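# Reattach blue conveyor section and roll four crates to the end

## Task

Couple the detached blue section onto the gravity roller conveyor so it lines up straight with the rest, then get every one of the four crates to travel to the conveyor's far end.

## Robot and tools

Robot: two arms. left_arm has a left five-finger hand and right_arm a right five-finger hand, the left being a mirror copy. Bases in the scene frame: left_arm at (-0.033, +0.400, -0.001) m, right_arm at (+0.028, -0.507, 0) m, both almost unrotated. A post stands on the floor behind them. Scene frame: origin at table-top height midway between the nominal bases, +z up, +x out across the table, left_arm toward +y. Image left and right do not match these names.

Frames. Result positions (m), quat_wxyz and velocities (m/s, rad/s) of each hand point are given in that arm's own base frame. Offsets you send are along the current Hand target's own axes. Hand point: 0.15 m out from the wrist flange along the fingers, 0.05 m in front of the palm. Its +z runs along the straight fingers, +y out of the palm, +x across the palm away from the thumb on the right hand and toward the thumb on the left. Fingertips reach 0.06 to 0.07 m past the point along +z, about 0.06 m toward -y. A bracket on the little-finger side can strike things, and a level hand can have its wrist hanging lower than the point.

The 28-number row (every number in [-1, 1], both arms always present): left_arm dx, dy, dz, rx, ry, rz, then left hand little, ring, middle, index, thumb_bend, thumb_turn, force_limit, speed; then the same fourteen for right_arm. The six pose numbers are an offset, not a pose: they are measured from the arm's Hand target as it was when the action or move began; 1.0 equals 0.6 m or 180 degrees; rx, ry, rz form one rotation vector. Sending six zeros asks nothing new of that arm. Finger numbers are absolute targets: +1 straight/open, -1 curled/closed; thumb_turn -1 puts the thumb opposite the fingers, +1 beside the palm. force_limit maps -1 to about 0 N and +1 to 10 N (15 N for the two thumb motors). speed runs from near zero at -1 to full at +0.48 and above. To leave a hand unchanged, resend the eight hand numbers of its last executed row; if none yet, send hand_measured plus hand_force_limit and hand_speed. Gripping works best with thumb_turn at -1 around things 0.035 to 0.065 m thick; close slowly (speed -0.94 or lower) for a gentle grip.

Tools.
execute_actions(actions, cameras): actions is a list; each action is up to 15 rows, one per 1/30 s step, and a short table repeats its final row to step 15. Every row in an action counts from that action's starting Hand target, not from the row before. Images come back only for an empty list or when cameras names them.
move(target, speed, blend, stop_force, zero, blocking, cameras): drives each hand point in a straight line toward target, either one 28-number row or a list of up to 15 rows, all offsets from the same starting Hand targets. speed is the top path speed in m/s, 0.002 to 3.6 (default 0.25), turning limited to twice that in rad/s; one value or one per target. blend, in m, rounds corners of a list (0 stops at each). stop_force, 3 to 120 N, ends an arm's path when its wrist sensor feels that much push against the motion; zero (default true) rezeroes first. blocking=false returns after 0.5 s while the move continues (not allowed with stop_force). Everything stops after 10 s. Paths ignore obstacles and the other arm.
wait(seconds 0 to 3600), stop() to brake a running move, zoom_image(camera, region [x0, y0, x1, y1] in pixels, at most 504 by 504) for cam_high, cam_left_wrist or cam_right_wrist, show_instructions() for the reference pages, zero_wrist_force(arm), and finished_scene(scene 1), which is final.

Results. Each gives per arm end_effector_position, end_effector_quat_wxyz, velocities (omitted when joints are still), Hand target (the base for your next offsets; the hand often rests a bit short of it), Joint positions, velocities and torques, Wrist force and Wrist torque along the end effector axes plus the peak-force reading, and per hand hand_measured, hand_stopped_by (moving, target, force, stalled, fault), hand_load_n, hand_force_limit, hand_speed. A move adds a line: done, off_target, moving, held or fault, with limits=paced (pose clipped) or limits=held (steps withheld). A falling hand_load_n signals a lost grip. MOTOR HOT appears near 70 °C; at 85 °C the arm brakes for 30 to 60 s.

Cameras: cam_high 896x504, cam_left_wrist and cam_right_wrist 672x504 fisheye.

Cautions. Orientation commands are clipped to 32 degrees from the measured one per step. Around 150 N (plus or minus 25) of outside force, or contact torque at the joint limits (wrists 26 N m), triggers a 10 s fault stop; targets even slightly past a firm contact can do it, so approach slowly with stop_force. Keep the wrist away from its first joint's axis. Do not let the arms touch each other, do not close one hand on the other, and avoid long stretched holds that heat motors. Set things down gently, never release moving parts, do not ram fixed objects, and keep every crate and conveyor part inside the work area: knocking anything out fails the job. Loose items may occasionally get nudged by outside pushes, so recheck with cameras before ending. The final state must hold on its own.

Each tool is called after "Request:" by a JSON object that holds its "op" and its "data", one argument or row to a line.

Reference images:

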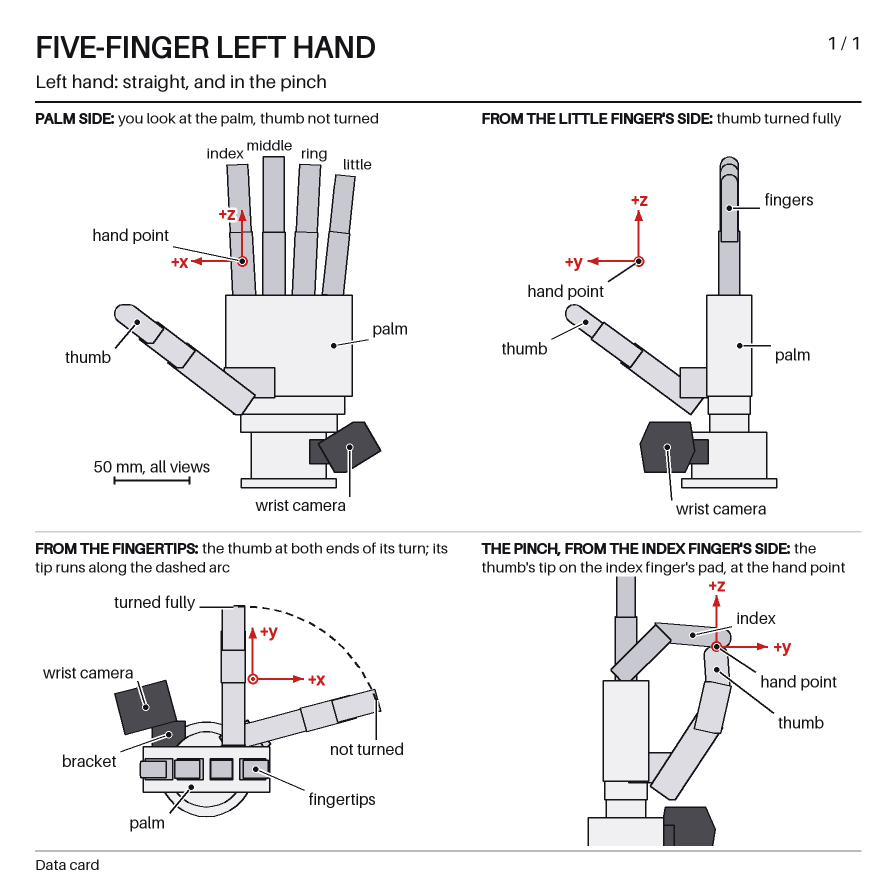

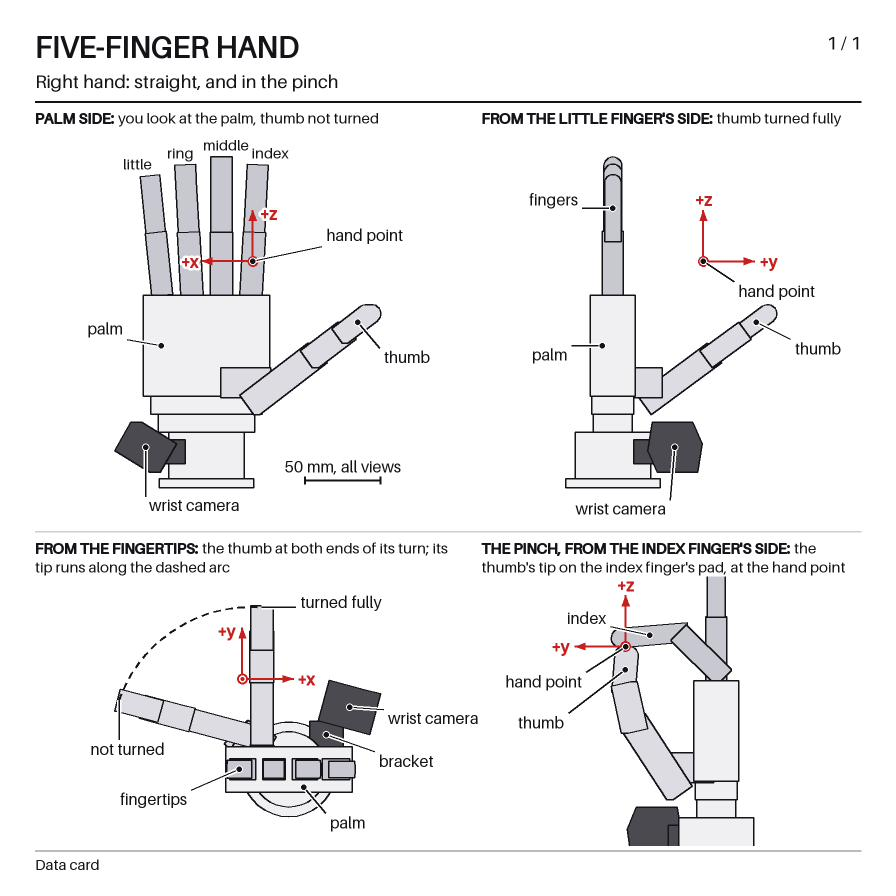

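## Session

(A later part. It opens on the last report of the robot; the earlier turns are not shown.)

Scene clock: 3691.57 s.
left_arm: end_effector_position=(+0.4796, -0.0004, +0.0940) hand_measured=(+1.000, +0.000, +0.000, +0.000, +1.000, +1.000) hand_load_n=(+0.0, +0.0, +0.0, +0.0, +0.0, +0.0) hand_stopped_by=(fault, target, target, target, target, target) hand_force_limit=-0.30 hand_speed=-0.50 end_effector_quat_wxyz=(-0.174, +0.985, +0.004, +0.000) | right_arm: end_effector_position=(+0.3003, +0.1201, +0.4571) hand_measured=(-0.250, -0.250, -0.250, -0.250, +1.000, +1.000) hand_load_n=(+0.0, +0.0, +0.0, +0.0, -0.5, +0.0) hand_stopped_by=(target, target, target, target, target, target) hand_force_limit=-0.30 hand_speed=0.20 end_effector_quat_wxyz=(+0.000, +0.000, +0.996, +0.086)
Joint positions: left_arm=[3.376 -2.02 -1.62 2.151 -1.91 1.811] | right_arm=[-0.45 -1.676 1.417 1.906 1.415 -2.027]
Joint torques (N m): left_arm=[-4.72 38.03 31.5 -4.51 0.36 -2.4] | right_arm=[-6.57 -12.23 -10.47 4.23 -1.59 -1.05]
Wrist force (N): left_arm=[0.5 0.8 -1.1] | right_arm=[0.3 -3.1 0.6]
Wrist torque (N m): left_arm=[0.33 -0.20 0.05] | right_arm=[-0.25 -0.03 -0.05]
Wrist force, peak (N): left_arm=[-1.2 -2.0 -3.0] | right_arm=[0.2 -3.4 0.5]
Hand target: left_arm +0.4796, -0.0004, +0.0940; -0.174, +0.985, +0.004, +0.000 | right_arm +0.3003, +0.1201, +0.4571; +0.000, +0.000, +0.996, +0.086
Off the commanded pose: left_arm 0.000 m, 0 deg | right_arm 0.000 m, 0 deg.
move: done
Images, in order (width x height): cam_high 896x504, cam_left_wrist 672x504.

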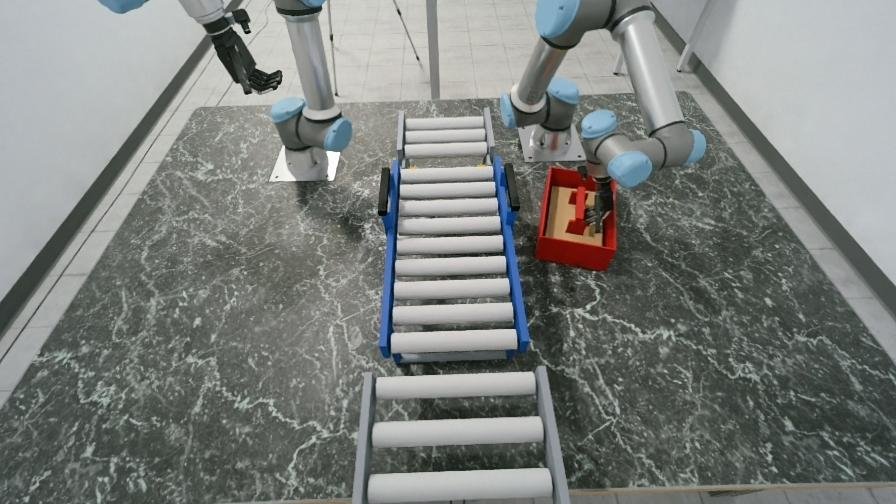

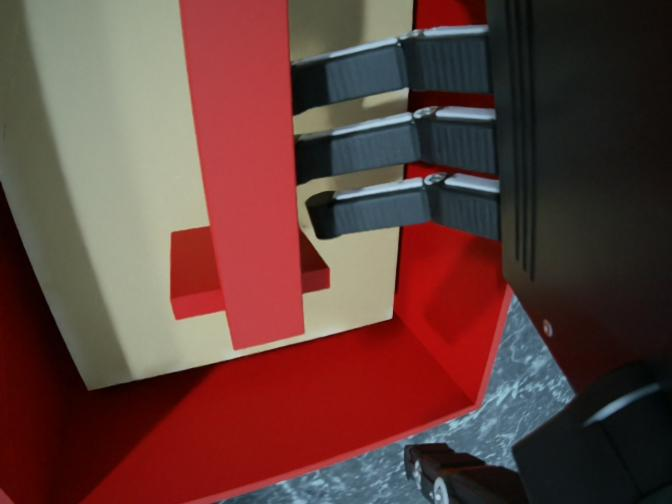

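Request:
{"op": "move", "data": {
  "target": [0,-0.066,-0.1813,0,0,0,1,0.3,0.3,0.3,1,1,-0.3,-0.3, 0,0,0,0,0,0,-0.25,-0.25,-0.25,-0.25,1,1,-0.3,0.2],
  "speed": 0.06,
  "stop_force": 6,
  "cameras": ["cam_left_wrist","cam_high"]
}}

Request:
{"op": "zoom_image", "data": {
  "camera": "cam_left_wrist",
  "region": [0, 0, 500, 420]
}}

Scene clock: 3709.50 s.
left_arm: end_effector_position=(+0.4796, -0.0004, +0.2098) hand_measured=(+1.000, +0.300, +0.300, +0.300, +1.000, +1.000) hand_load_n=(+0.0, +0.0, +0.0, +0.0, +0.0, +0.0) hand_stopped_by=(fault, target, target, target, target, target) hand_force_limit=-0.30 hand_speed=-0.30 end_effector_quat_wxyz=(-0.174, +0.985, +0.004, +0.000) | right_arm: end_effector_position=(+0.3003, +0.1201, +0.4571) hand_measured=(-0.250, -0.250, -0.250, -0.250, +1.000, +1.000) hand_load_n=(+0.0, +0.0, +0.0, +0.0, +0.0, +0.0) hand_stopped_by=(target, target, target, target, target, target) hand_force_limit=-0.30 hand_speed=0.20 end_effector_quat_wxyz=(+0.000, +0.000, +0.996, +0.086)
Joint positions: left_arm=[3.376 -1.923 -1.444 1.878 -1.91 1.811] | right_arm=[-0.45 -1.676 1.417 1.906 1.415 -2.027]
Joint torques (N m): left_arm=[-2.03 36.14 33.26 -4.55 -2.42 -2.25] | right_arm=[-6.92 -12.31 -10.84 4.03 -1.61 -1.29]
Wrist force (N): left_arm=[0.5 0.7 -0.9] | right_arm=[0.2 -3.0 0.5]
Wrist torque (N m): left_arm=[0.27 -0.21 0.02] | right_arm=[-0.21 0.00 -0.05]
Wrist force, peak (N): left_arm=[0.6 1.1 -1.2] | right_arm=[0.1 -3.4 0.4]
Hand target: left_arm +0.4796, -0.0004, +0.2098; -0.174, +0.985, +0.004, +0.000 | right_arm +0.3003, +0.1201, +0.4571; +0.000, +0.000, +0.996, +0.086
Off the commanded pose: left_arm 0.000 m, 0 deg | right_arm 0.000 m, 0 deg.
move: done
Images, in order (width x height): cam_high 896x504, cam_left_wrist 672x504.

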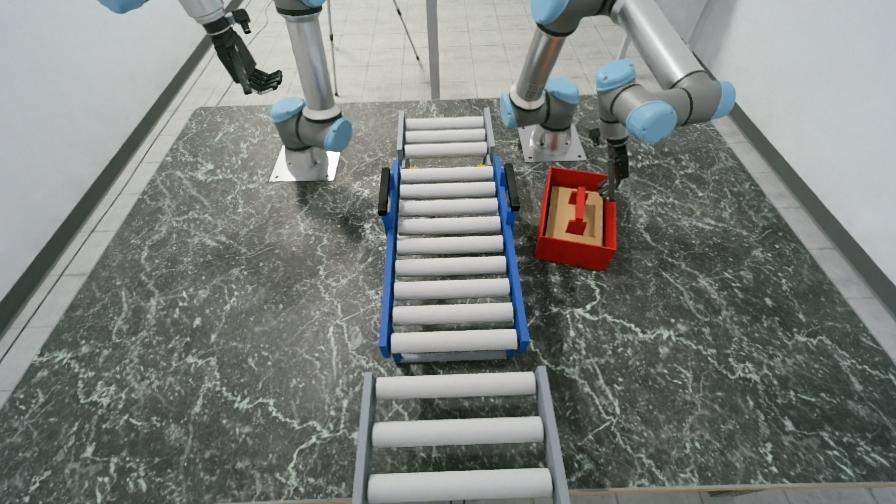

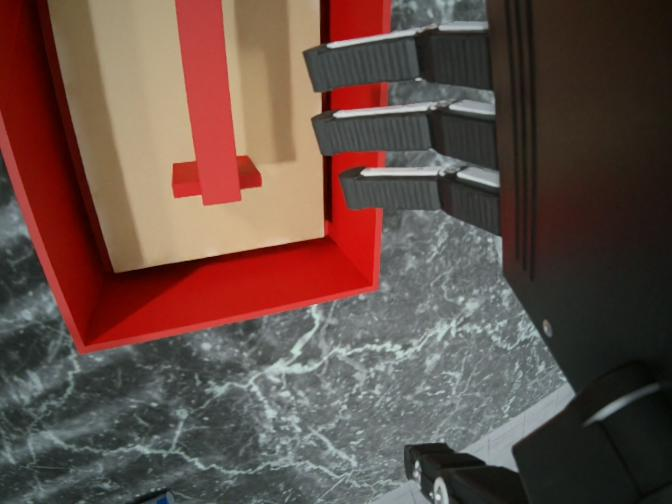

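Scaled by 1.008 from the camera's image (finer frame: 960x720).

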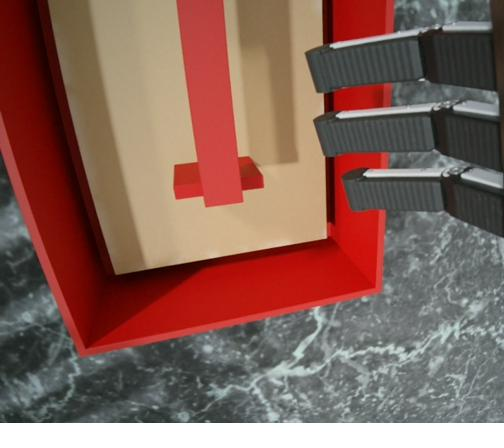

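Request:
{"op": "move", "data": {
  "target": [-0.0695,0.0547,-0.0023,0,0.0279,0.0766,1,0.85,0.85,0.85,1,1,-0.3,-0.3, 0,0,0,0,0,0,-0.25,-0.25,-0.25,-0.25,1,1,-0.3,0.2],
  "speed": 0.1,
  "cameras": ["cam_left_wrist","cam_high"]
}}

Scene clock: 3734.23 s.
left_arm: end_effector_position=(+0.4382, -0.0320, +0.1998) hand_measured=(+1.000, +0.850, +0.850, +0.850, +1.000, +1.000) hand_load_n=(+0.0, +0.0, +0.0, +0.0, +0.0, +0.0) hand_stopped_by=(fault, target, target, target, target, target) hand_force_limit=-0.30 hand_speed=-0.30 end_effector_quat_wxyz=(-0.172, +0.977, -0.121, +0.022) | right_arm: end_effector_position=(+0.3003, +0.1201, +0.4571) hand_measured=(-0.250, -0.250, -0.250, -0.250, +1.000, +1.000) hand_load_n=(+0.0, +0.0, +0.0, +0.0, +0.0, +0.0) hand_stopped_by=(target, target, target, target, target, target) hand_force_limit=-0.30 hand_speed=0.20 end_effector_quat_wxyz=(+0.000, +0.000, +0.996, +0.086)
Joint positions: left_arm=[3.347 -1.813 -1.596 1.997 -1.883 2.048] | right_arm=[-0.45 -1.676 1.417 1.906 1.415 -2.027]
Joint torques (N m): left_arm=[-4.45 31.15 5.68 0.12 1.8 2.2] | right_arm=[-6.73 -12.47 -9.87 4.06 -1.59 -0.96]
Wrist force (N): left_arm=[0.1 0.6 -0.8] | right_arm=[0.3 -3.2 0.3]
Wrist torque (N m): left_arm=[0.26 -0.12 -0.17] | right_arm=[-0.24 -0.02 -0.05]
Wrist force, peak (N): left_arm=[0.7 1.1 -1.1] | right_arm=[0.1 -3.4 0.4]
Hand target: left_arm +0.4381, -0.0321, +0.1998; -0.172, +0.977, -0.122, +0.022 | right_arm +0.3003, +0.1201, +0.4571; +0.000, +0.000, +0.996, +0.086
Off the commanded pose: left_arm 0.000 m, 0 deg | right_arm 0.000 m, 0 deg.
move: done
Images, in order (width x height): cam_high 896x504, cam_left_wrist 672x504.

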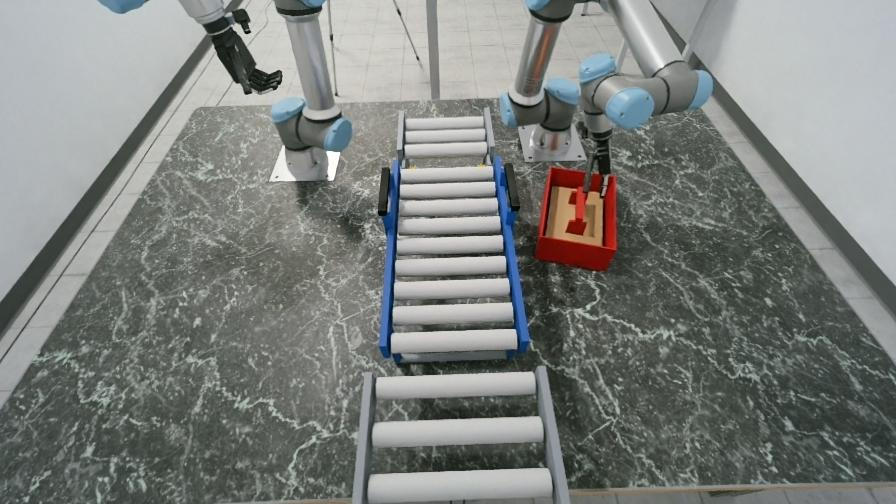

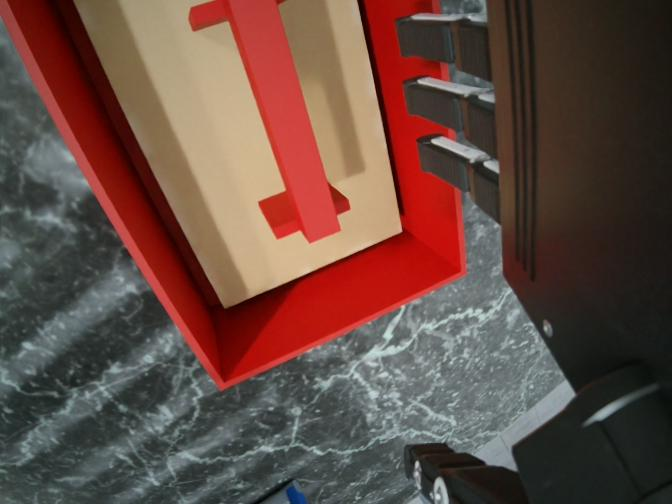

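Request:
{"op": "move", "data": {
  "target": [0,0.0526,0.169,0,0,0,1,0.85,0.85,0.85,1,1,-0.3,-0.3, 0,0,0,0,0,0,-0.25,-0.25,-0.25,-0.25,1,1,-0.3,0.2],
  "speed": 0.04,
  "stop_force": 5
}}

Request:
{"op": "move", "data": {
  "target": [0,0,0,0,0,0,1,0.0,0.0,0.0,1,1,-0.3,-0.7, 0,0,0,0,0,0,-0.25,-0.25,-0.25,-0.25,1,1,-0.3,0.2],
  "cameras": ["cam_left_wrist"]
}}

Scene clock: 3759.77 s.
left_arm: end_effector_position=(+0.4394, -0.0272, +0.0937) hand_measured=(+1.000, +0.850, +0.850, +0.850, +1.000, +1.000) hand_load_n=(+0.0, +0.0, +0.0, +0.0, +0.0, +0.0) hand_stopped_by=(fault, target, target, target, target, target) hand_force_limit=-0.30 hand_speed=-0.30 end_effector_quat_wxyz=(-0.172, +0.977, -0.122, +0.022) | right_arm: end_effector_position=(+0.3003, +0.1201, +0.4571) hand_measured=(-0.250, -0.250, -0.250, -0.250, +1.000, +1.000) hand_load_n=(+0.0, +0.0, +0.0, +0.0, +0.0, +0.0) hand_stopped_by=(target, target, target, target, target, target) hand_force_limit=-0.30 hand_speed=0.20 end_effector_quat_wxyz=(+0.000, +0.000, +0.996, +0.086)
Joint positions: left_arm=[3.359 -1.912 -1.758 2.261 -1.881 2.061] | right_arm=[-0.45 -1.676 1.417 1.906 1.415 -2.027]
Joint torques (N m): left_arm=[7.52 22 3.27 -0.06 1.68 2.3] | right_arm=[-7.19 -12.05 -9.99 4.29 -1.65 -0.91]
Wrist force (N): left_arm=[0.1 0.3 -1.0] | right_arm=[0.2 -3.2 0.3]
Wrist torque (N m): left_arm=[0.19 -0.13 -0.15] | right_arm=[-0.24 0.01 -0.06]
Wrist force, peak (N): left_arm=[0.3 0.7 -1.3] | right_arm=[0.0 -3.4 0.4]
Hand target: left_arm +0.4394, -0.0272, +0.0937; -0.172, +0.977, -0.122, +0.022 | right_arm +0.3003, +0.1201, +0.4571; +0.000, +0.000, +0.996, +0.086
Off the commanded pose: left_arm 0.000 m, 0 deg | right_arm 0.000 m, 0 deg.
move: done

Scene clock: 3761.07 s.
left_arm: end_effector_position=(+0.4394, -0.0272, +0.0937) hand_measured=(+1.000, +0.000, +0.000, +0.000, +1.000, +1.000) hand_load_n=(+0.0, +2.0, +1.0, +0.5, +0.0, +0.0) hand_stopped_by=(fault, target, target, target, target, target) hand_force_limit=-0.30 hand_speed=-0.70 end_effector_quat_wxyz=(-0.172, +0.977, -0.122, +0.022) | right_arm: end_effector_position=(+0.3003, +0.1201, +0.4571) hand_measured=(-0.250, -0.250, -0.250, -0.250, +1.000, +1.000) hand_load_n=(+0.0, +0.0, +0.0, +0.0, +0.0, +0.0) hand_stopped_by=(target, target, target, target, target, target) hand_force_limit=-0.30 hand_speed=0.20 end_effector_quat_wxyz=(+0.000, +0.000, +0.996, +0.086)
Joint positions: left_arm=[3.359 -1.912 -1.758 2.261 -1.881 2.061] | right_arm=[-0.45 -1.676 1.417 1.906 1.415 -2.027]
Joint torques (N m): left_arm=[4.22 28.66 7.02 -2.43 1.39 2.17] | right_arm=[-6.82 -11.96 -11.07 4.17 -1.65 -1.09]
Wrist force (N): left_arm=[0.2 1.6 5.2] | right_arm=[0.1 -3.1 0.4]
Wrist torque (N m): left_arm=[0.07 0.02 -0.18] | right_arm=[-0.24 0.00 -0.05]
Wrist force, peak (N): left_arm=[0.3 2.2 8.4] | right_arm=[0.2 -3.4 0.5]
Hand target: left_arm +0.4394, -0.0272, +0.0937; -0.172, +0.977, -0.122, +0.022 | right_arm +0.3003, +0.1201, +0.4571; +0.000, +0.000, +0.996, +0.086
Off the commanded pose: left_arm 0.000 m, 0 deg | right_arm 0.000 m, 0 deg.
move: done

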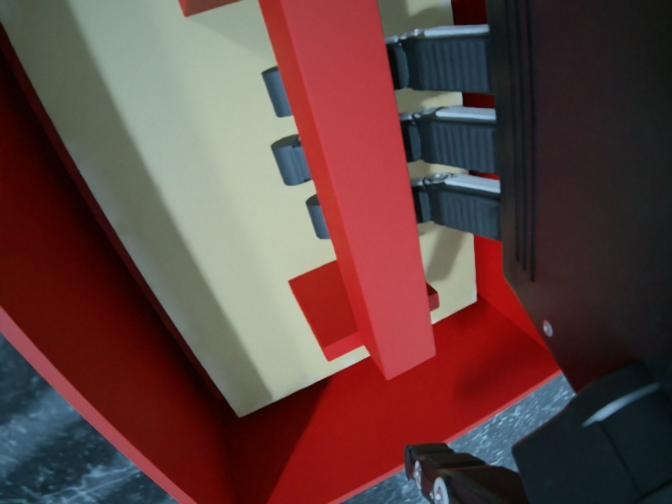

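Request:
{"op": "execute_actions", "data": {
  "actions": [
    [[0,0,0,0,0,0,1,-0.62,-0.58,-0.6,1,1,0.6,-0.8,0,0,0,0,0,0,-0.25,-0.25,-0.25,-0.25,1,1,-0.3,0.2]]
  ]
}}

Request:
{"op": "wait", "data": {
  "seconds": 1.5,
  "cameras": ["cam_left_wrist"]
}}

Scene clock: 3768.80 s.
left_arm: end_effector_position=(+0.4394, -0.0272, +0.0937) hand_measured=(+1.000, -0.532, -0.494, -0.422, +1.000, +1.000) hand_load_n=(+0.0, +10.0, +8.0, +3.5, +0.0, +0.0) hand_stopped_by=(fault, force, force, force, target, target) hand_force_limit=0.60 hand_speed=-0.80 end_effector_quat_wxyz=(-0.172, +0.977, -0.122, +0.022) | right_arm: end_effector_position=(+0.3003, +0.1201, +0.4571) hand_measured=(-0.250, -0.250, -0.250, -0.250, +1.000, +1.000) hand_load_n=(+0.0, +0.0, +0.0, +0.0, +0.0, +0.0) hand_stopped_by=(target, target, target, target, target, target) hand_force_limit=-0.30 hand_speed=0.20 end_effector_quat_wxyz=(+0.000, +0.000, +0.996, +0.086)
Joint positions: left_arm=[3.359 -1.912 -1.758 2.261 -1.881 2.061] | right_arm=[-0.45 -1.676 1.417 1.906 1.415 -2.027]
Joint torques (N m): left_arm=[-1.93 36.03 31.33 -3.28 0.31 1.82] | right_arm=[-5.98 -12.13 -10.33 4.09 -1.5 -1.08]
Wrist force (N): left_arm=[-0.3 6.9 17.3] | right_arm=[0.0 -3.1 0.4]
Wrist torque (N m): left_arm=[0.28 0.39 -0.34] | right_arm=[-0.23 0.03 -0.07]
Wrist force, peak (N): left_arm=[-1.2 4.8 21.0] | right_arm=[0.1 -3.4 0.4]
Hand target: left_arm +0.4394, -0.0272, +0.0937; -0.172, +0.977, -0.122, +0.022 | right_arm +0.3003, +0.1201, +0.4571; +0.000, +0.000, +0.996, +0.086
Off the commanded pose: left_arm 0.000 m, 0 deg | right_arm 0.000 m, 0 deg.

Scene clock: 3770.30 s.
left_arm: end_effector_position=(+0.4394, -0.0272, +0.0937) hand_measured=(+1.000, -0.532, -0.494, -0.422, +1.000, +1.000) hand_load_n=(+0.0, +9.0, +7.5, +3.0, +0.0, +0.0) hand_stopped_by=(fault, force, force, force, target, target) hand_force_limit=0.60 hand_speed=-0.80 end_effector_quat_wxyz=(-0.172, +0.977, -0.122, +0.022) | right_arm: end_effector_position=(+0.3003, +0.1201, +0.4571) hand_measured=(-0.250, -0.250, -0.250, -0.250, +1.000, +1.000) hand_load_n=(+0.0, +0.0, +0.0, +0.0, +0.0, +0.0) hand_stopped_by=(target, target, target, target, target, target) hand_force_limit=-0.30 hand_speed=0.20 end_effector_quat_wxyz=(+0.000, +0.000, +0.996, +0.086)
Joint positions: left_arm=[3.359 -1.912 -1.758 2.261 -1.881 2.061] | right_arm=[-0.45 -1.676 1.417 1.906 1.415 -2.027]
Joint torques (N m): left_arm=[3.62 35.93 32.28 -2 -1.12 1.51] | right_arm=[-6.48 -12.53 -10.51 4.11 -1.58 -0.97]
Wrist force (N): left_arm=[-0.5 6.5 17.9] | right_arm=[0.0 -2.9 0.3]
Wrist torque (N m): left_arm=[0.18 0.35 -0.29] | right_arm=[-0.19 0.04 -0.06]
Wrist force, peak (N): left_arm=[0.6 7.4 18.7] | right_arm=[0.2 -3.4 0.4]
Hand target: left_arm +0.4394, -0.0272, +0.0937; -0.172, +0.977, -0.122, +0.022 | right_arm +0.3003, +0.1201, +0.4571; +0.000, +0.000, +0.996, +0.086
Off the commanded pose: left_arm 0.000 m, 0 deg | right_arm 0.000 m, 0 deg.
wait: 1.50 s; at rest by 0.17 s

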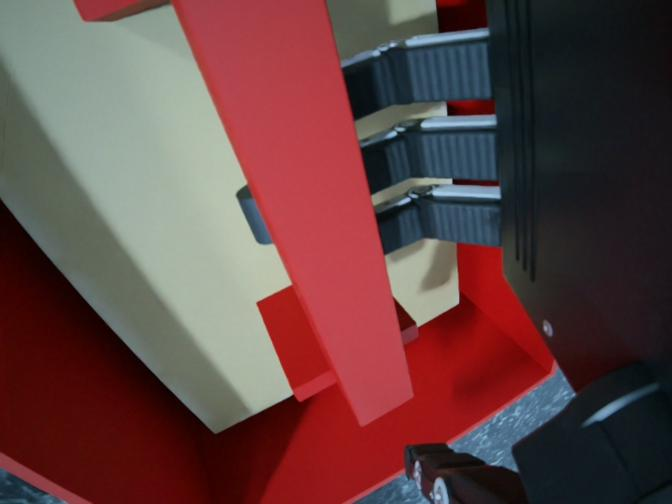

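Request:
{"op": "execute_actions", "data": {
  "actions": [
    [[0,0,0,0,0,0,1,-0.66,-0.64,-0.66,1,1,0.95,-0.8,0,0,0,0,0,0,-0.25,-0.25,-0.25,-0.25,1,1,-0.3,0.2]]
  ]
}}

Request:
{"op": "wait", "data": {
  "seconds": 1.5,
  "cameras": ["cam_left_wrist"]
}}

Scene clock: 3774.77 s.
left_arm: end_effector_position=(+0.4394, -0.0272, +0.0937) hand_measured=(+1.000, -0.546, -0.562, -0.602, +1.000, +1.000) hand_load_n=(+0.0, +2.5, +5.5, +11.0, +0.0, +0.0) hand_stopped_by=(fault, force, force, force, target, target) hand_force_limit=0.95 hand_speed=-0.80 end_effector_quat_wxyz=(-0.172, +0.977, -0.122, +0.022) | right_arm: end_effector_position=(+0.3003, +0.1201, +0.4571) hand_measured=(-0.250, -0.250, -0.250, -0.250, +1.000, +1.000) hand_load_n=(+0.0, +0.0, +0.0, +0.0, +0.0, +0.0) hand_stopped_by=(target, target, target, target, target, target) hand_force_limit=-0.30 hand_speed=0.20 end_effector_quat_wxyz=(+0.000, +0.000, +0.996, +0.086)
Joint positions: left_arm=[3.359 -1.912 -1.758 2.261 -1.881 2.061] | right_arm=[-0.45 -1.676 1.417 1.906 1.415 -2.027]
Joint torques (N m): left_arm=[6.2 35.85 32.03 -2.06 -0.94 0.84] | right_arm=[-7.02 -12.28 -10.85 4.2 -1.45 -0.86]
Wrist force (N): left_arm=[-1.5 6.0 17.0] | right_arm=[0.1 -3.0 0.5]
Wrist torque (N m): left_arm=[0.20 0.32 -0.25] | right_arm=[-0.22 0.00 -0.05]
Wrist force, peak (N): left_arm=[-1.2 6.1 19.8] | right_arm=[0.1 -3.5 0.5]
Hand target: left_arm +0.4394, -0.0272, +0.0937; -0.172, +0.977, -0.122, +0.022 | right_arm +0.3003, +0.1201, +0.4571; +0.000, +0.000, +0.996, +0.086
Off the commanded pose: left_arm 0.000 m, 0 deg | right_arm 0.000 m, 0 deg.

Scene clock: 3776.27 s.
left_arm: end_effector_position=(+0.4394, -0.0272, +0.0937) hand_measured=(+1.000, -0.546, -0.562, -0.602, +1.000, +1.000) hand_load_n=(+0.0, +4.0, +6.5, +11.0, +0.0, +0.0) hand_stopped_by=(fault, force, force, force, target, target) hand_force_limit=0.95 hand_speed=-0.80 end_effector_quat_wxyz=(-0.172, +0.977, -0.122, +0.022) | right_arm: end_effector_position=(+0.3003, +0.1201, +0.4571) hand_measured=(-0.250, -0.250, -0.250, -0.250, +1.000, +1.000) hand_load_n=(+0.0, +0.0, +0.0, +0.0, +0.0, +0.0) hand_stopped_by=(target, target, target, target, target, target) hand_force_limit=-0.30 hand_speed=0.20 end_effector_quat_wxyz=(+0.000, +0.000, +0.996, +0.086)
Joint positions: left_arm=[3.359 -1.912 -1.758 2.261 -1.881 2.061] | right_arm=[-0.45 -1.676 1.417 1.906 1.415 -2.027]
Joint torques (N m): left_arm=[5.79 36.15 32.6 -1.98 1.51 0.68] | right_arm=[-6.73 -12.06 -10.61 4.1 -1.57 -0.99]
Wrist force (N): left_arm=[-0.1 5.8 17.8] | right_arm=[0.1 -3.1 0.5]
Wrist torque (N m): left_arm=[0.15 0.23 -0.27] | right_arm=[-0.24 0.00 -0.06]
Wrist force, peak (N): left_arm=[-1.1 6.7 19.6] | right_arm=[0.2 -3.3 0.5]
Hand target: left_arm +0.4394, -0.0272, +0.0937; -0.172, +0.977, -0.122, +0.022 | right_arm +0.3003, +0.1201, +0.4571; +0.000, +0.000, +0.996, +0.086
Off the commanded pose: left_arm 0.000 m, 0 deg | right_arm 0.000 m, 0 deg.
wait: 1.50 s; at rest by 0.17 s

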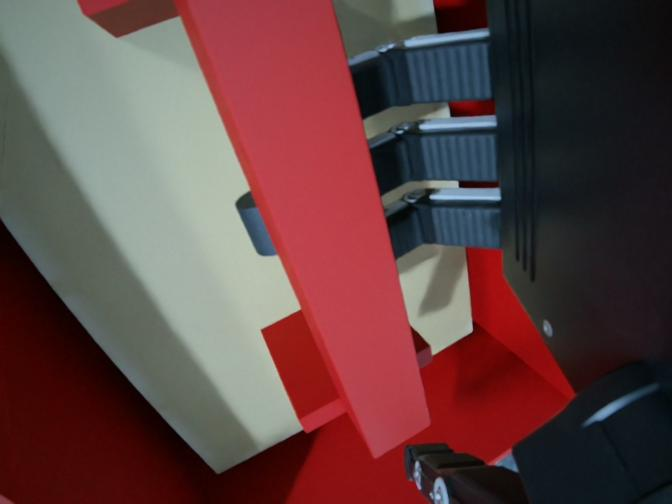

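Request:
{"op": "execute_actions", "data": {
  "actions": [
    [[0,-0.0057,-0.0157,0,0,0,1,-0.67,-0.64,-0.66,1,1,0.95,-0.8,0,0,0,0,0,0,-0.25,-0.25,-0.25,-0.25,1,1,-0.3,0.2]]
  ]
}}

Request:
{"op": "wait", "data": {
  "seconds": 1.5,
  "cameras": ["cam_left_wrist","cam_high"]
}}

Scene clock: 3782.63 s.
left_arm: end_effector_position=(+0.4394, -0.0272, +0.1037) hand_measured=(+1.000, -0.616, -0.564, -0.602, +1.000, +1.000) hand_load_n=(+0.0, +9.5, +3.0, +9.0, +0.0, +0.5) hand_stopped_by=(fault, force, force, force, target, target) hand_force_limit=0.95 hand_speed=-0.80 end_effector_quat_wxyz=(-0.172, +0.977, -0.122, +0.022) | right_arm: end_effector_position=(+0.3003, +0.1201, +0.4571) hand_measured=(-0.250, -0.250, -0.250, -0.250, +1.000, +1.000) hand_load_n=(+0.0, +0.0, +0.0, +0.0, +0.0, +0.0) hand_stopped_by=(target, target, target, target, target, target) hand_force_limit=-0.30 hand_speed=0.20 end_effector_quat_wxyz=(+0.000, +0.000, +0.996, +0.086)
Joint positions: left_arm=[3.359 -1.9 -1.745 2.236 -1.881 2.061] | right_arm=[-0.45 -1.676 1.417 1.906 1.415 -2.027]
Joint torques (N m): left_arm=[1.96 40.94 36.45 -5.9 -0.51 -0.68] | right_arm=[-7.62 -11.64 -10.37 4.17 -1.54 -1.07]
Wrist force (N): left_arm=[-0.6 5.5 17.3] | right_arm=[0.2 -3.1 0.5]
Wrist torque (N m): left_arm=[0.15 0.38 -0.26] | right_arm=[-0.24 -0.01 -0.05]
Wrist force, peak (N): left_arm=[-0.2 7.2 21.6] | right_arm=[0.0 -3.5 0.5]
Hand target: left_arm +0.4394, -0.0272, +0.1038; -0.172, +0.977, -0.122, +0.022 | right_arm +0.3003, +0.1201, +0.4571; +0.000, +0.000, +0.996, +0.086
Off the commanded pose: left_arm 0.000 m, 0 deg | right_arm 0.000 m, 0 deg.

Scene clock: 3784.13 s.
left_arm: end_effector_position=(+0.4394, -0.0272, +0.1038) hand_measured=(+1.000, -0.616, -0.564, -0.602, +1.000, +1.000) hand_load_n=(+0.0, +8.5, +3.5, +10.0, +0.0, +0.0) hand_stopped_by=(fault, force, force, force, target, target) hand_force_limit=0.95 hand_speed=-0.80 end_effector_quat_wxyz=(-0.172, +0.977, -0.122, +0.022) | right_arm: end_effector_position=(+0.3003, +0.1201, +0.4571) hand_measured=(-0.250, -0.250, -0.250, -0.250, +1.000, +1.000) hand_load_n=(+0.0, +0.0, +0.0, +0.0, +0.0, +0.0) hand_stopped_by=(target, target, target, target, target, target) hand_force_limit=-0.30 hand_speed=0.20 end_effector_quat_wxyz=(+0.000, +0.000, +0.996, +0.086)
Joint positions: left_arm=[3.359 -1.9 -1.745 2.236 -1.881 2.061] | right_arm=[-0.45 -1.676 1.417 1.906 1.415 -2.027]
Joint torques (N m): left_arm=[-2.93 40.11 35.21 -5.8 -1.4 -2.38] | right_arm=[-6.88 -12.08 -10.76 4.02 -1.71 -0.97]
Wrist force (N): left_arm=[-0.5 6.4 17.8] | right_arm=[0.0 -3.1 0.6]
Wrist torque (N m): left_arm=[0.24 0.32 -0.28] | right_arm=[-0.25 0.01 -0.07]
Wrist force, peak (N): left_arm=[0.0 6.7 18.4] | right_arm=[0.0 -3.6 0.5]
Hand target: left_arm +0.4394, -0.0272, +0.1038; -0.172, +0.977, -0.122, +0.022 | right_arm +0.3003, +0.1201, +0.4571; +0.000, +0.000, +0.996, +0.086
Off the commanded pose: left_arm 0.000 m, 0 deg | right_arm 0.000 m, 0 deg.
wait: 1.50 s; at rest by 0.17 s
Images, in order (width x height): cam_high 896x504, cam_left_wrist 672x504.

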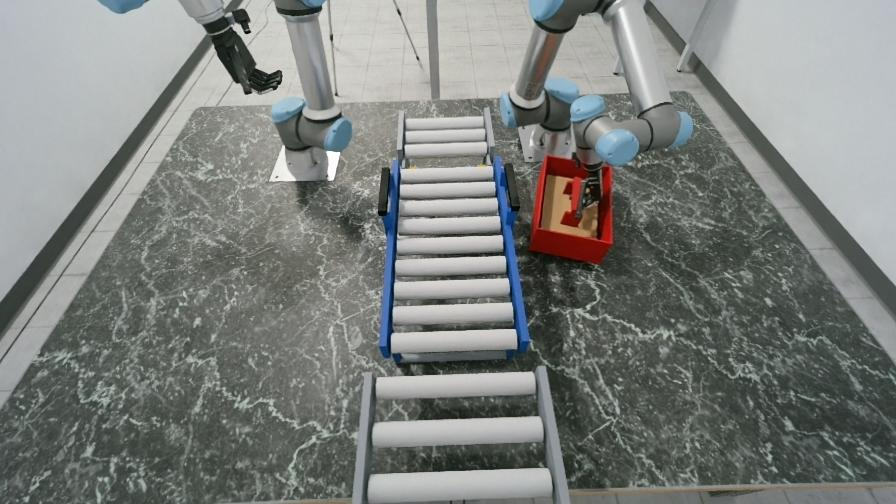

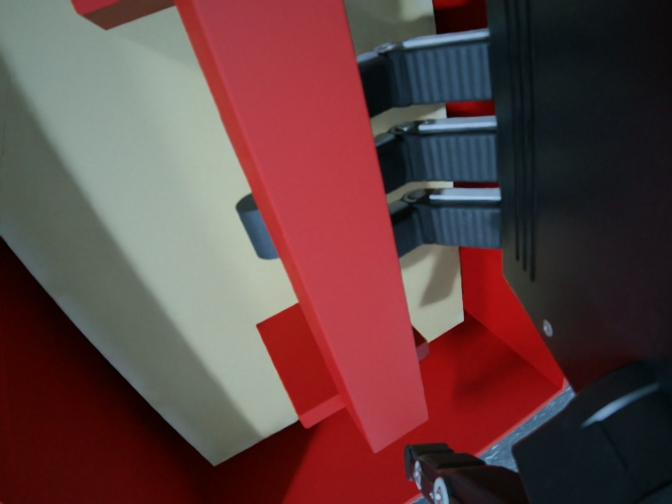

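Request:
{"op": "move", "data": {
  "target": [0,-0.1802,-0.4954,0,0,0,1,-0.67,-0.64,-0.66,1,1,0.95,-0.8, 0,0,0,0,0,0,-0.25,-0.25,-0.25,-0.25,1,1,-0.3,0.2],
  "speed": 0.08,
  "cameras": ["cam_left_wrist","cam_high"]
}}

Scene clock: 3794.43 s.
left_arm: end_effector_position=(+0.4392, -0.0272, +0.4200) hand_measured=(+1.000, -0.616, -0.564, -0.602, +1.000, +1.000) hand_load_n=(+0.0, +8.5, +3.0, +10.0, +0.0, +0.0) hand_stopped_by=(fault, force, force, force, target, target) hand_force_limit=0.95 hand_speed=-0.80 end_effector_quat_wxyz=(-0.172, +0.977, -0.122, +0.022) | right_arm: end_effector_position=(+0.3003, +0.1201, +0.4571) hand_measured=(-0.250, -0.250, -0.250, -0.250, +1.000, +1.000) hand_load_n=(+0.0, +0.0, +0.0, +0.0, +0.0, +0.0) hand_stopped_by=(target, target, target, target, target, target) hand_force_limit=-0.30 hand_speed=0.20 end_effector_quat_wxyz=(+0.000, +0.000, +0.996, +0.086)
Joint positions: left_arm=[3.359 -1.824 -1.012 1.428 -1.881 2.061] | right_arm=[-0.45 -1.676 1.417 1.906 1.415 -2.027]
Joint torques (N m): left_arm=[-4.44 28.06 38.8 -5.77 -2.99 -2.52] | right_arm=[-6.59 -12.76 -10.73 4.19 -1.56 -1.09]
Wrist force (N): left_arm=[-0.6 6.9 18.0] | right_arm=[0.0 -3.2 0.2]
Wrist torque (N m): left_arm=[0.30 0.34 -0.18] | right_arm=[-0.23 0.03 -0.07]
Wrist force, peak (N): left_arm=[-1.0 7.0 19.3] | right_arm=[0.1 -3.4 0.5]
Hand target: left_arm +0.4392, -0.0272, +0.4201; -0.172, +0.977, -0.122, +0.022 | right_arm +0.3003, +0.1201, +0.4571; +0.000, +0.000, +0.996, +0.086
Off the commanded pose: left_arm 0.000 m, 0 deg | right_arm 0.000 m, 0 deg.
move: done
Images, in order (width x height): cam_high 896x504, cam_left_wrist 672x504.

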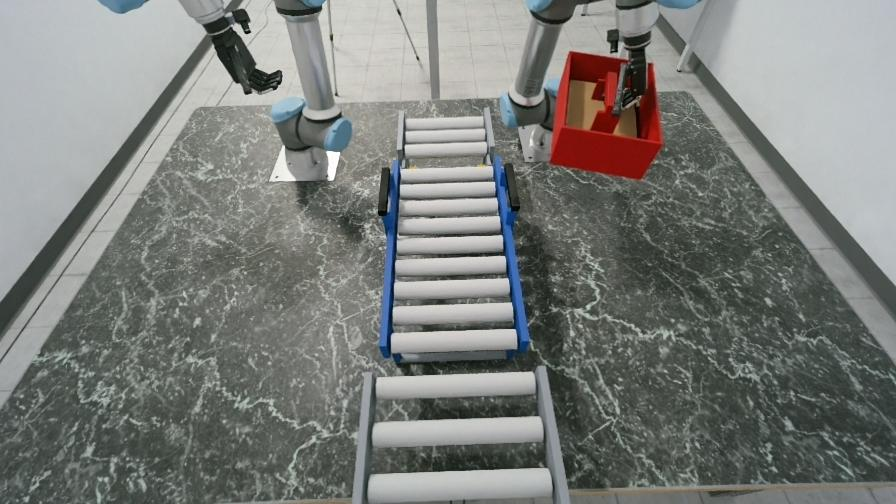

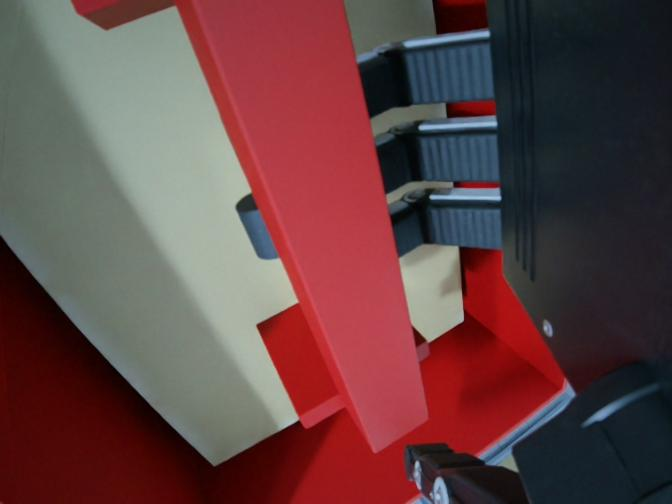

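Request:
{"op": "move", "data": {
  "target": [0,0,0,0,-0.0279,-0.0766,1,-0.67,-0.64,-0.66,1,1,0.95,-0.8, 0,0,0,0,0,0,-0.25,-0.25,-0.25,-0.25,1,1,-0.3,0.2],
  "speed": 0.05,
  "cameras": ["cam_left_wrist","cam_high"]
}}

Scene clock: 3803.93 s.
left_arm: end_effector_position=(+0.4392, -0.0272, +0.4201) hand_measured=(+1.000, -0.616, -0.564, -0.602, +1.000, +1.000) hand_load_n=(+0.0, +8.5, +3.0, +9.5, +0.0, +0.0) hand_stopped_by=(fault, force, force, force, target, target) hand_force_limit=0.95 hand_speed=-0.80 end_effector_quat_wxyz=(-0.174, +0.985, +0.004, +0.000) end_effector_velocity=(+0.000, +0.000, +0.000) end_effector_angular_velocity=(+0.000, -0.002, +0.004) | right_arm: end_effector_position=(+0.3003, +0.1201, +0.4571) hand_measured=(-0.250, -0.250, -0.250, -0.250, +1.000, +1.000) hand_load_n=(+0.0, +0.0, +0.0, +0.0, +0.0, +0.0) hand_stopped_by=(target, target, target, target, target, target) hand_force_limit=-0.30 hand_speed=0.20 end_effector_quat_wxyz=(+0.000, +0.000, +0.996, +0.086)
Joint positions: left_arm=[3.333 -1.841 -1.016 1.353 -1.914 1.766] | right_arm=[-0.45 -1.676 1.417 1.906 1.415 -2.027]
Joint velocities: left_arm=[0 0 0 0 0.001 -0.005] | right_arm=[within noise]
Joint torques (N m): left_arm=[-4.52 28.79 12.18 -6.24 -3.08 -2.67] | right_arm=[-6.41 -12.11 -11.14 3.94 -1.36 -0.95]
Wrist force (N): left_arm=[-0.9 7.3 18.1] | right_arm=[0.1 -3.1 0.5]
Wrist torque (N m): left_arm=[0.34 0.38 -0.11] | right_arm=[-0.23 0.00 -0.06]
Wrist force, peak (N): left_arm=[-0.6 7.1 18.4] | right_arm=[0.1 -3.4 0.7]
Hand target: left_arm +0.4392, -0.0272, +0.4201; -0.174, +0.985, +0.004, +0.000 | right_arm +0.3003, +0.1201, +0.4571; +0.000, +0.000, +0.996, +0.086
Off the commanded pose: left_arm 0.000 m, 0 deg | right_arm 0.000 m, 0 deg.
move: done
Images, in order (width x height): cam_high 896x504, cam_left_wrist 672x504.

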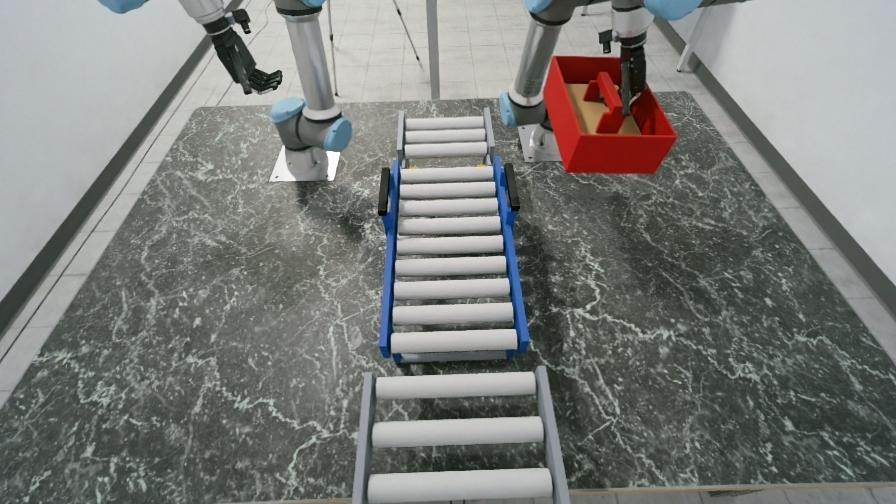

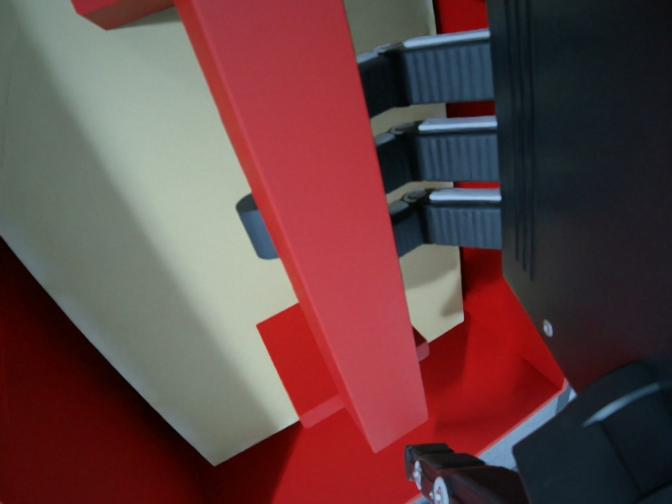

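Request:
{"op": "move", "data": {
  "target": [-0.2068,0.5673,-0.1808,0,0,0,1,-0.67,-0.64,-0.66,1,1,0.95,-0.8, 0,0,0,0,0,0,-0.25,-0.25,-0.25,-0.25,1,1,-0.3,0.2],
  "speed": 0.08,
  "cameras": ["cam_left_wrist","cam_high"]
}}

Request:
{"op": "zoom_image", "data": {
  "camera": "cam_high",
  "region": [370, 20, 530, 180]
}}

Scene clock: 3816.63 s.
left_arm: end_effector_position=(+0.3181, -0.3851, +0.4055) hand_measured=(+1.000, -0.616, -0.564, -0.602, +1.000, +1.000) hand_load_n=(+0.0, +8.5, +3.0, +10.0, +0.0, +0.0) hand_stopped_by=(fault, force, force, force, target, target) hand_force_limit=0.95 hand_speed=-0.80 end_effector_quat_wxyz=(-0.174, +0.985, +0.004, +0.000) | right_arm: end_effector_position=(+0.3003, +0.1201, +0.4571) hand_measured=(-0.250, -0.250, -0.250, -0.250, +1.000, +1.000) hand_load_n=(+0.5, +0.0, +0.0, +0.0, +0.0, -0.5) hand_stopped_by=(target, target, target, target, target, target) hand_force_limit=-0.30 hand_speed=0.20 end_effector_quat_wxyz=(+0.000, +0.000, +0.996, +0.086)
Joint positions: left_arm=[2.445 -2.075 -0.8 1.072 -1.835 0.835] | right_arm=[-0.45 -1.676 1.417 1.906 1.415 -2.027]
Joint torques (N m): left_arm=[-4.42 39.43 38.4 -6.76 1.34 -2.08] | right_arm=[-7.08 -12.71 -11.13 4.05 -1.51 -1.07]
Wrist force (N): left_arm=[-1.0 6.4 17.6] | right_arm=[0.3 -3.0 0.5]
Wrist torque (N m): left_arm=[0.23 0.35 -0.14] | right_arm=[-0.23 -0.02 -0.05]
Wrist force, peak (N): left_arm=[-0.6 7.4 18.6] | right_arm=[-0.2 -3.4 0.5]
Hand target: left_arm +0.3181, -0.3852, +0.4055; -0.174, +0.985, +0.004, +0.000 | right_arm +0.3003, +0.1201, +0.4571; +0.000, +0.000, +0.996, +0.086
Off the commanded pose: left_arm 0.000 m, 0 deg | right_arm 0.000 m, 0 deg.
move: done
Images, in order (width x height): cam_high 896x504, cam_left_wrist 672x504.

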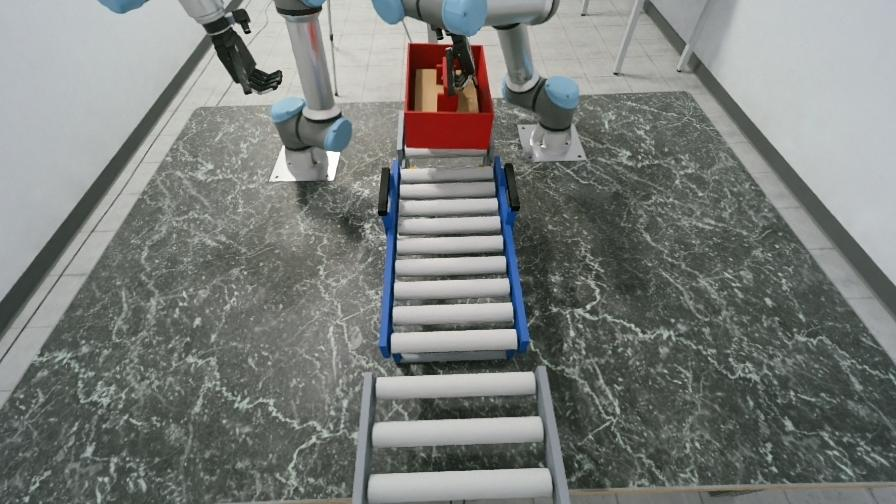

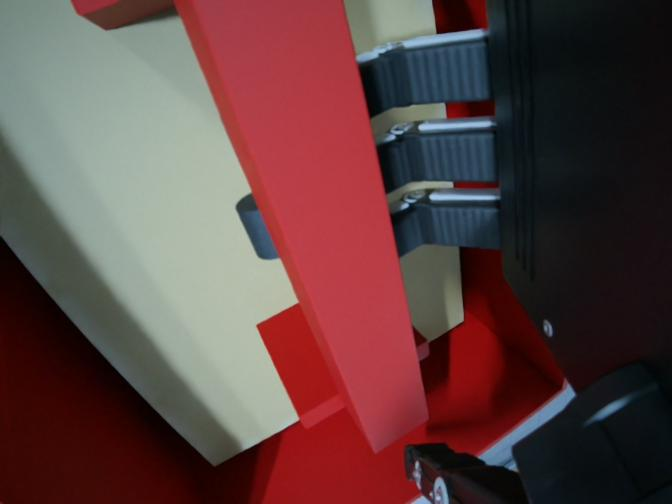

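Scaled by 3.150 from the camera's image (finer frame: 1280x720).

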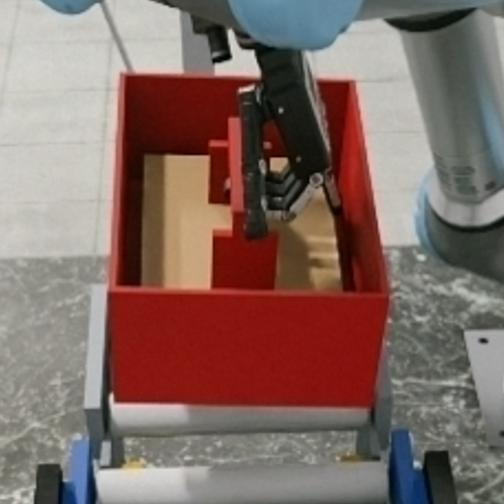

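Request:
{"op": "move", "data": {
  "target": [0,0.0605,0.1556,0,0,0,1,-0.67,-0.64,-0.66,1,1,0.95,-0.8, 0,0,0,0,0,0,-0.25,-0.25,-0.25,-0.25,1,1,-0.3,0.2],
  "speed": 0.025,
  "stop_force": 5,
  "cameras": ["cam_left_wrist","cam_high"]
}}

Request:
{"op": "zoom_image", "data": {
  "camera": "cam_high",
  "region": [370, 40, 530, 200]
}}

Scene clock: 3831.93 s.
left_arm: end_effector_position=(+0.3182, -0.3873, +0.3117) hand_measured=(+1.000, -0.616, -0.564, -0.602, +1.000, +1.000) hand_load_n=(+0.0, +9.5, +3.5, +9.5, +0.0, +0.0) hand_stopped_by=(fault, force, force, force, target, target) hand_force_limit=0.95 hand_speed=-0.80 end_effector_quat_wxyz=(-0.174, +0.985, +0.004, +0.000) | right_arm: end_effector_position=(+0.3003, +0.1201, +0.4571) hand_measured=(-0.250, -0.250, -0.250, -0.250, +1.000, +1.000) hand_load_n=(+0.0, +0.0, +0.0, +0.0, +0.0, +0.0) hand_stopped_by=(target, target, target, target, target, target) hand_force_limit=-0.30 hand_speed=0.20 end_effector_quat_wxyz=(+0.000, +0.000, +0.996, +0.086)
Joint positions: left_arm=[2.441 -2.042 -1.091 1.33 -1.834 0.831] | right_arm=[-0.45 -1.676 1.417 1.906 1.415 -2.027]
Joint torques (N m): left_arm=[7.04 43.09 39.24 -6.38 -0.3 -1.07] | right_arm=[-6.44 -11.15 -12.06 4.19 -1.48 -0.87]
Wrist force (N): left_arm=[-0.7 4.5 15.8] | right_arm=[0.1 -3.2 0.7]
Wrist torque (N m): left_arm=[0.37 0.21 0.02] | right_arm=[-0.27 -0.01 -0.06]
Wrist force, peak (N): left_arm=[-0.8 6.6 18.1] | right_arm=[-0.1 -3.4 0.4]
Hand target: left_arm +0.3182, -0.3873, +0.3117; -0.174, +0.985, +0.004, +0.000 (not the last commanded pose) | right_arm +0.3003, +0.1201, +0.4571; +0.000, +0.000, +0.996, +0.086
Off the commanded pose: left_arm 0.006 m, 0 deg | right_arm 0.000 m, 0 deg.
move: contact (left_arm)
Images, in order (width x height): cam_high 896x504, cam_left_wrist 672x504.

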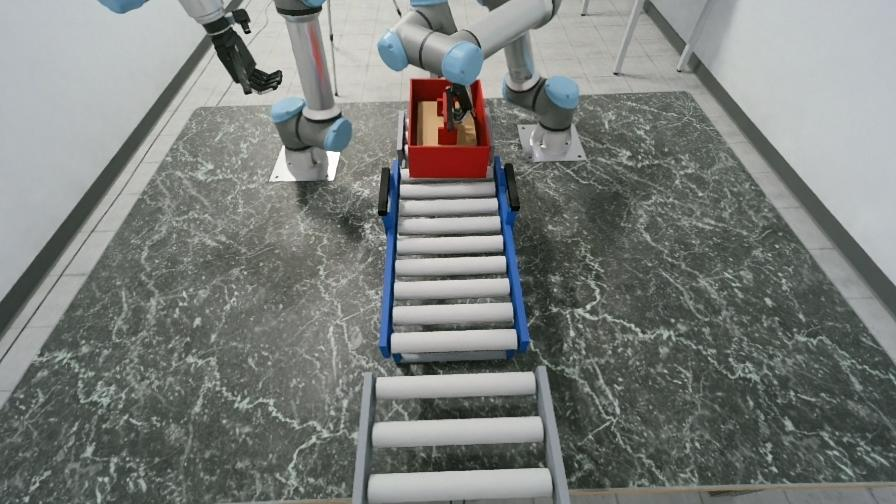

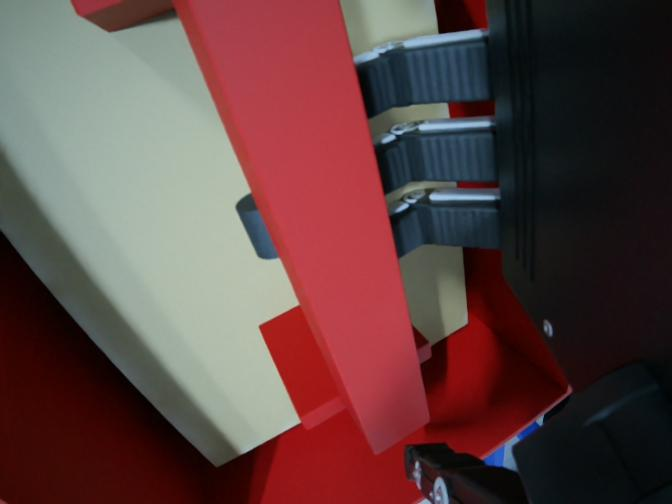

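Scaled by 3.150 from the camera's image (finer frame: 1280x720).

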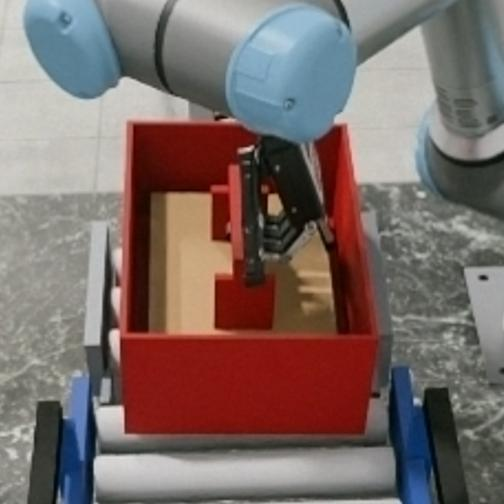

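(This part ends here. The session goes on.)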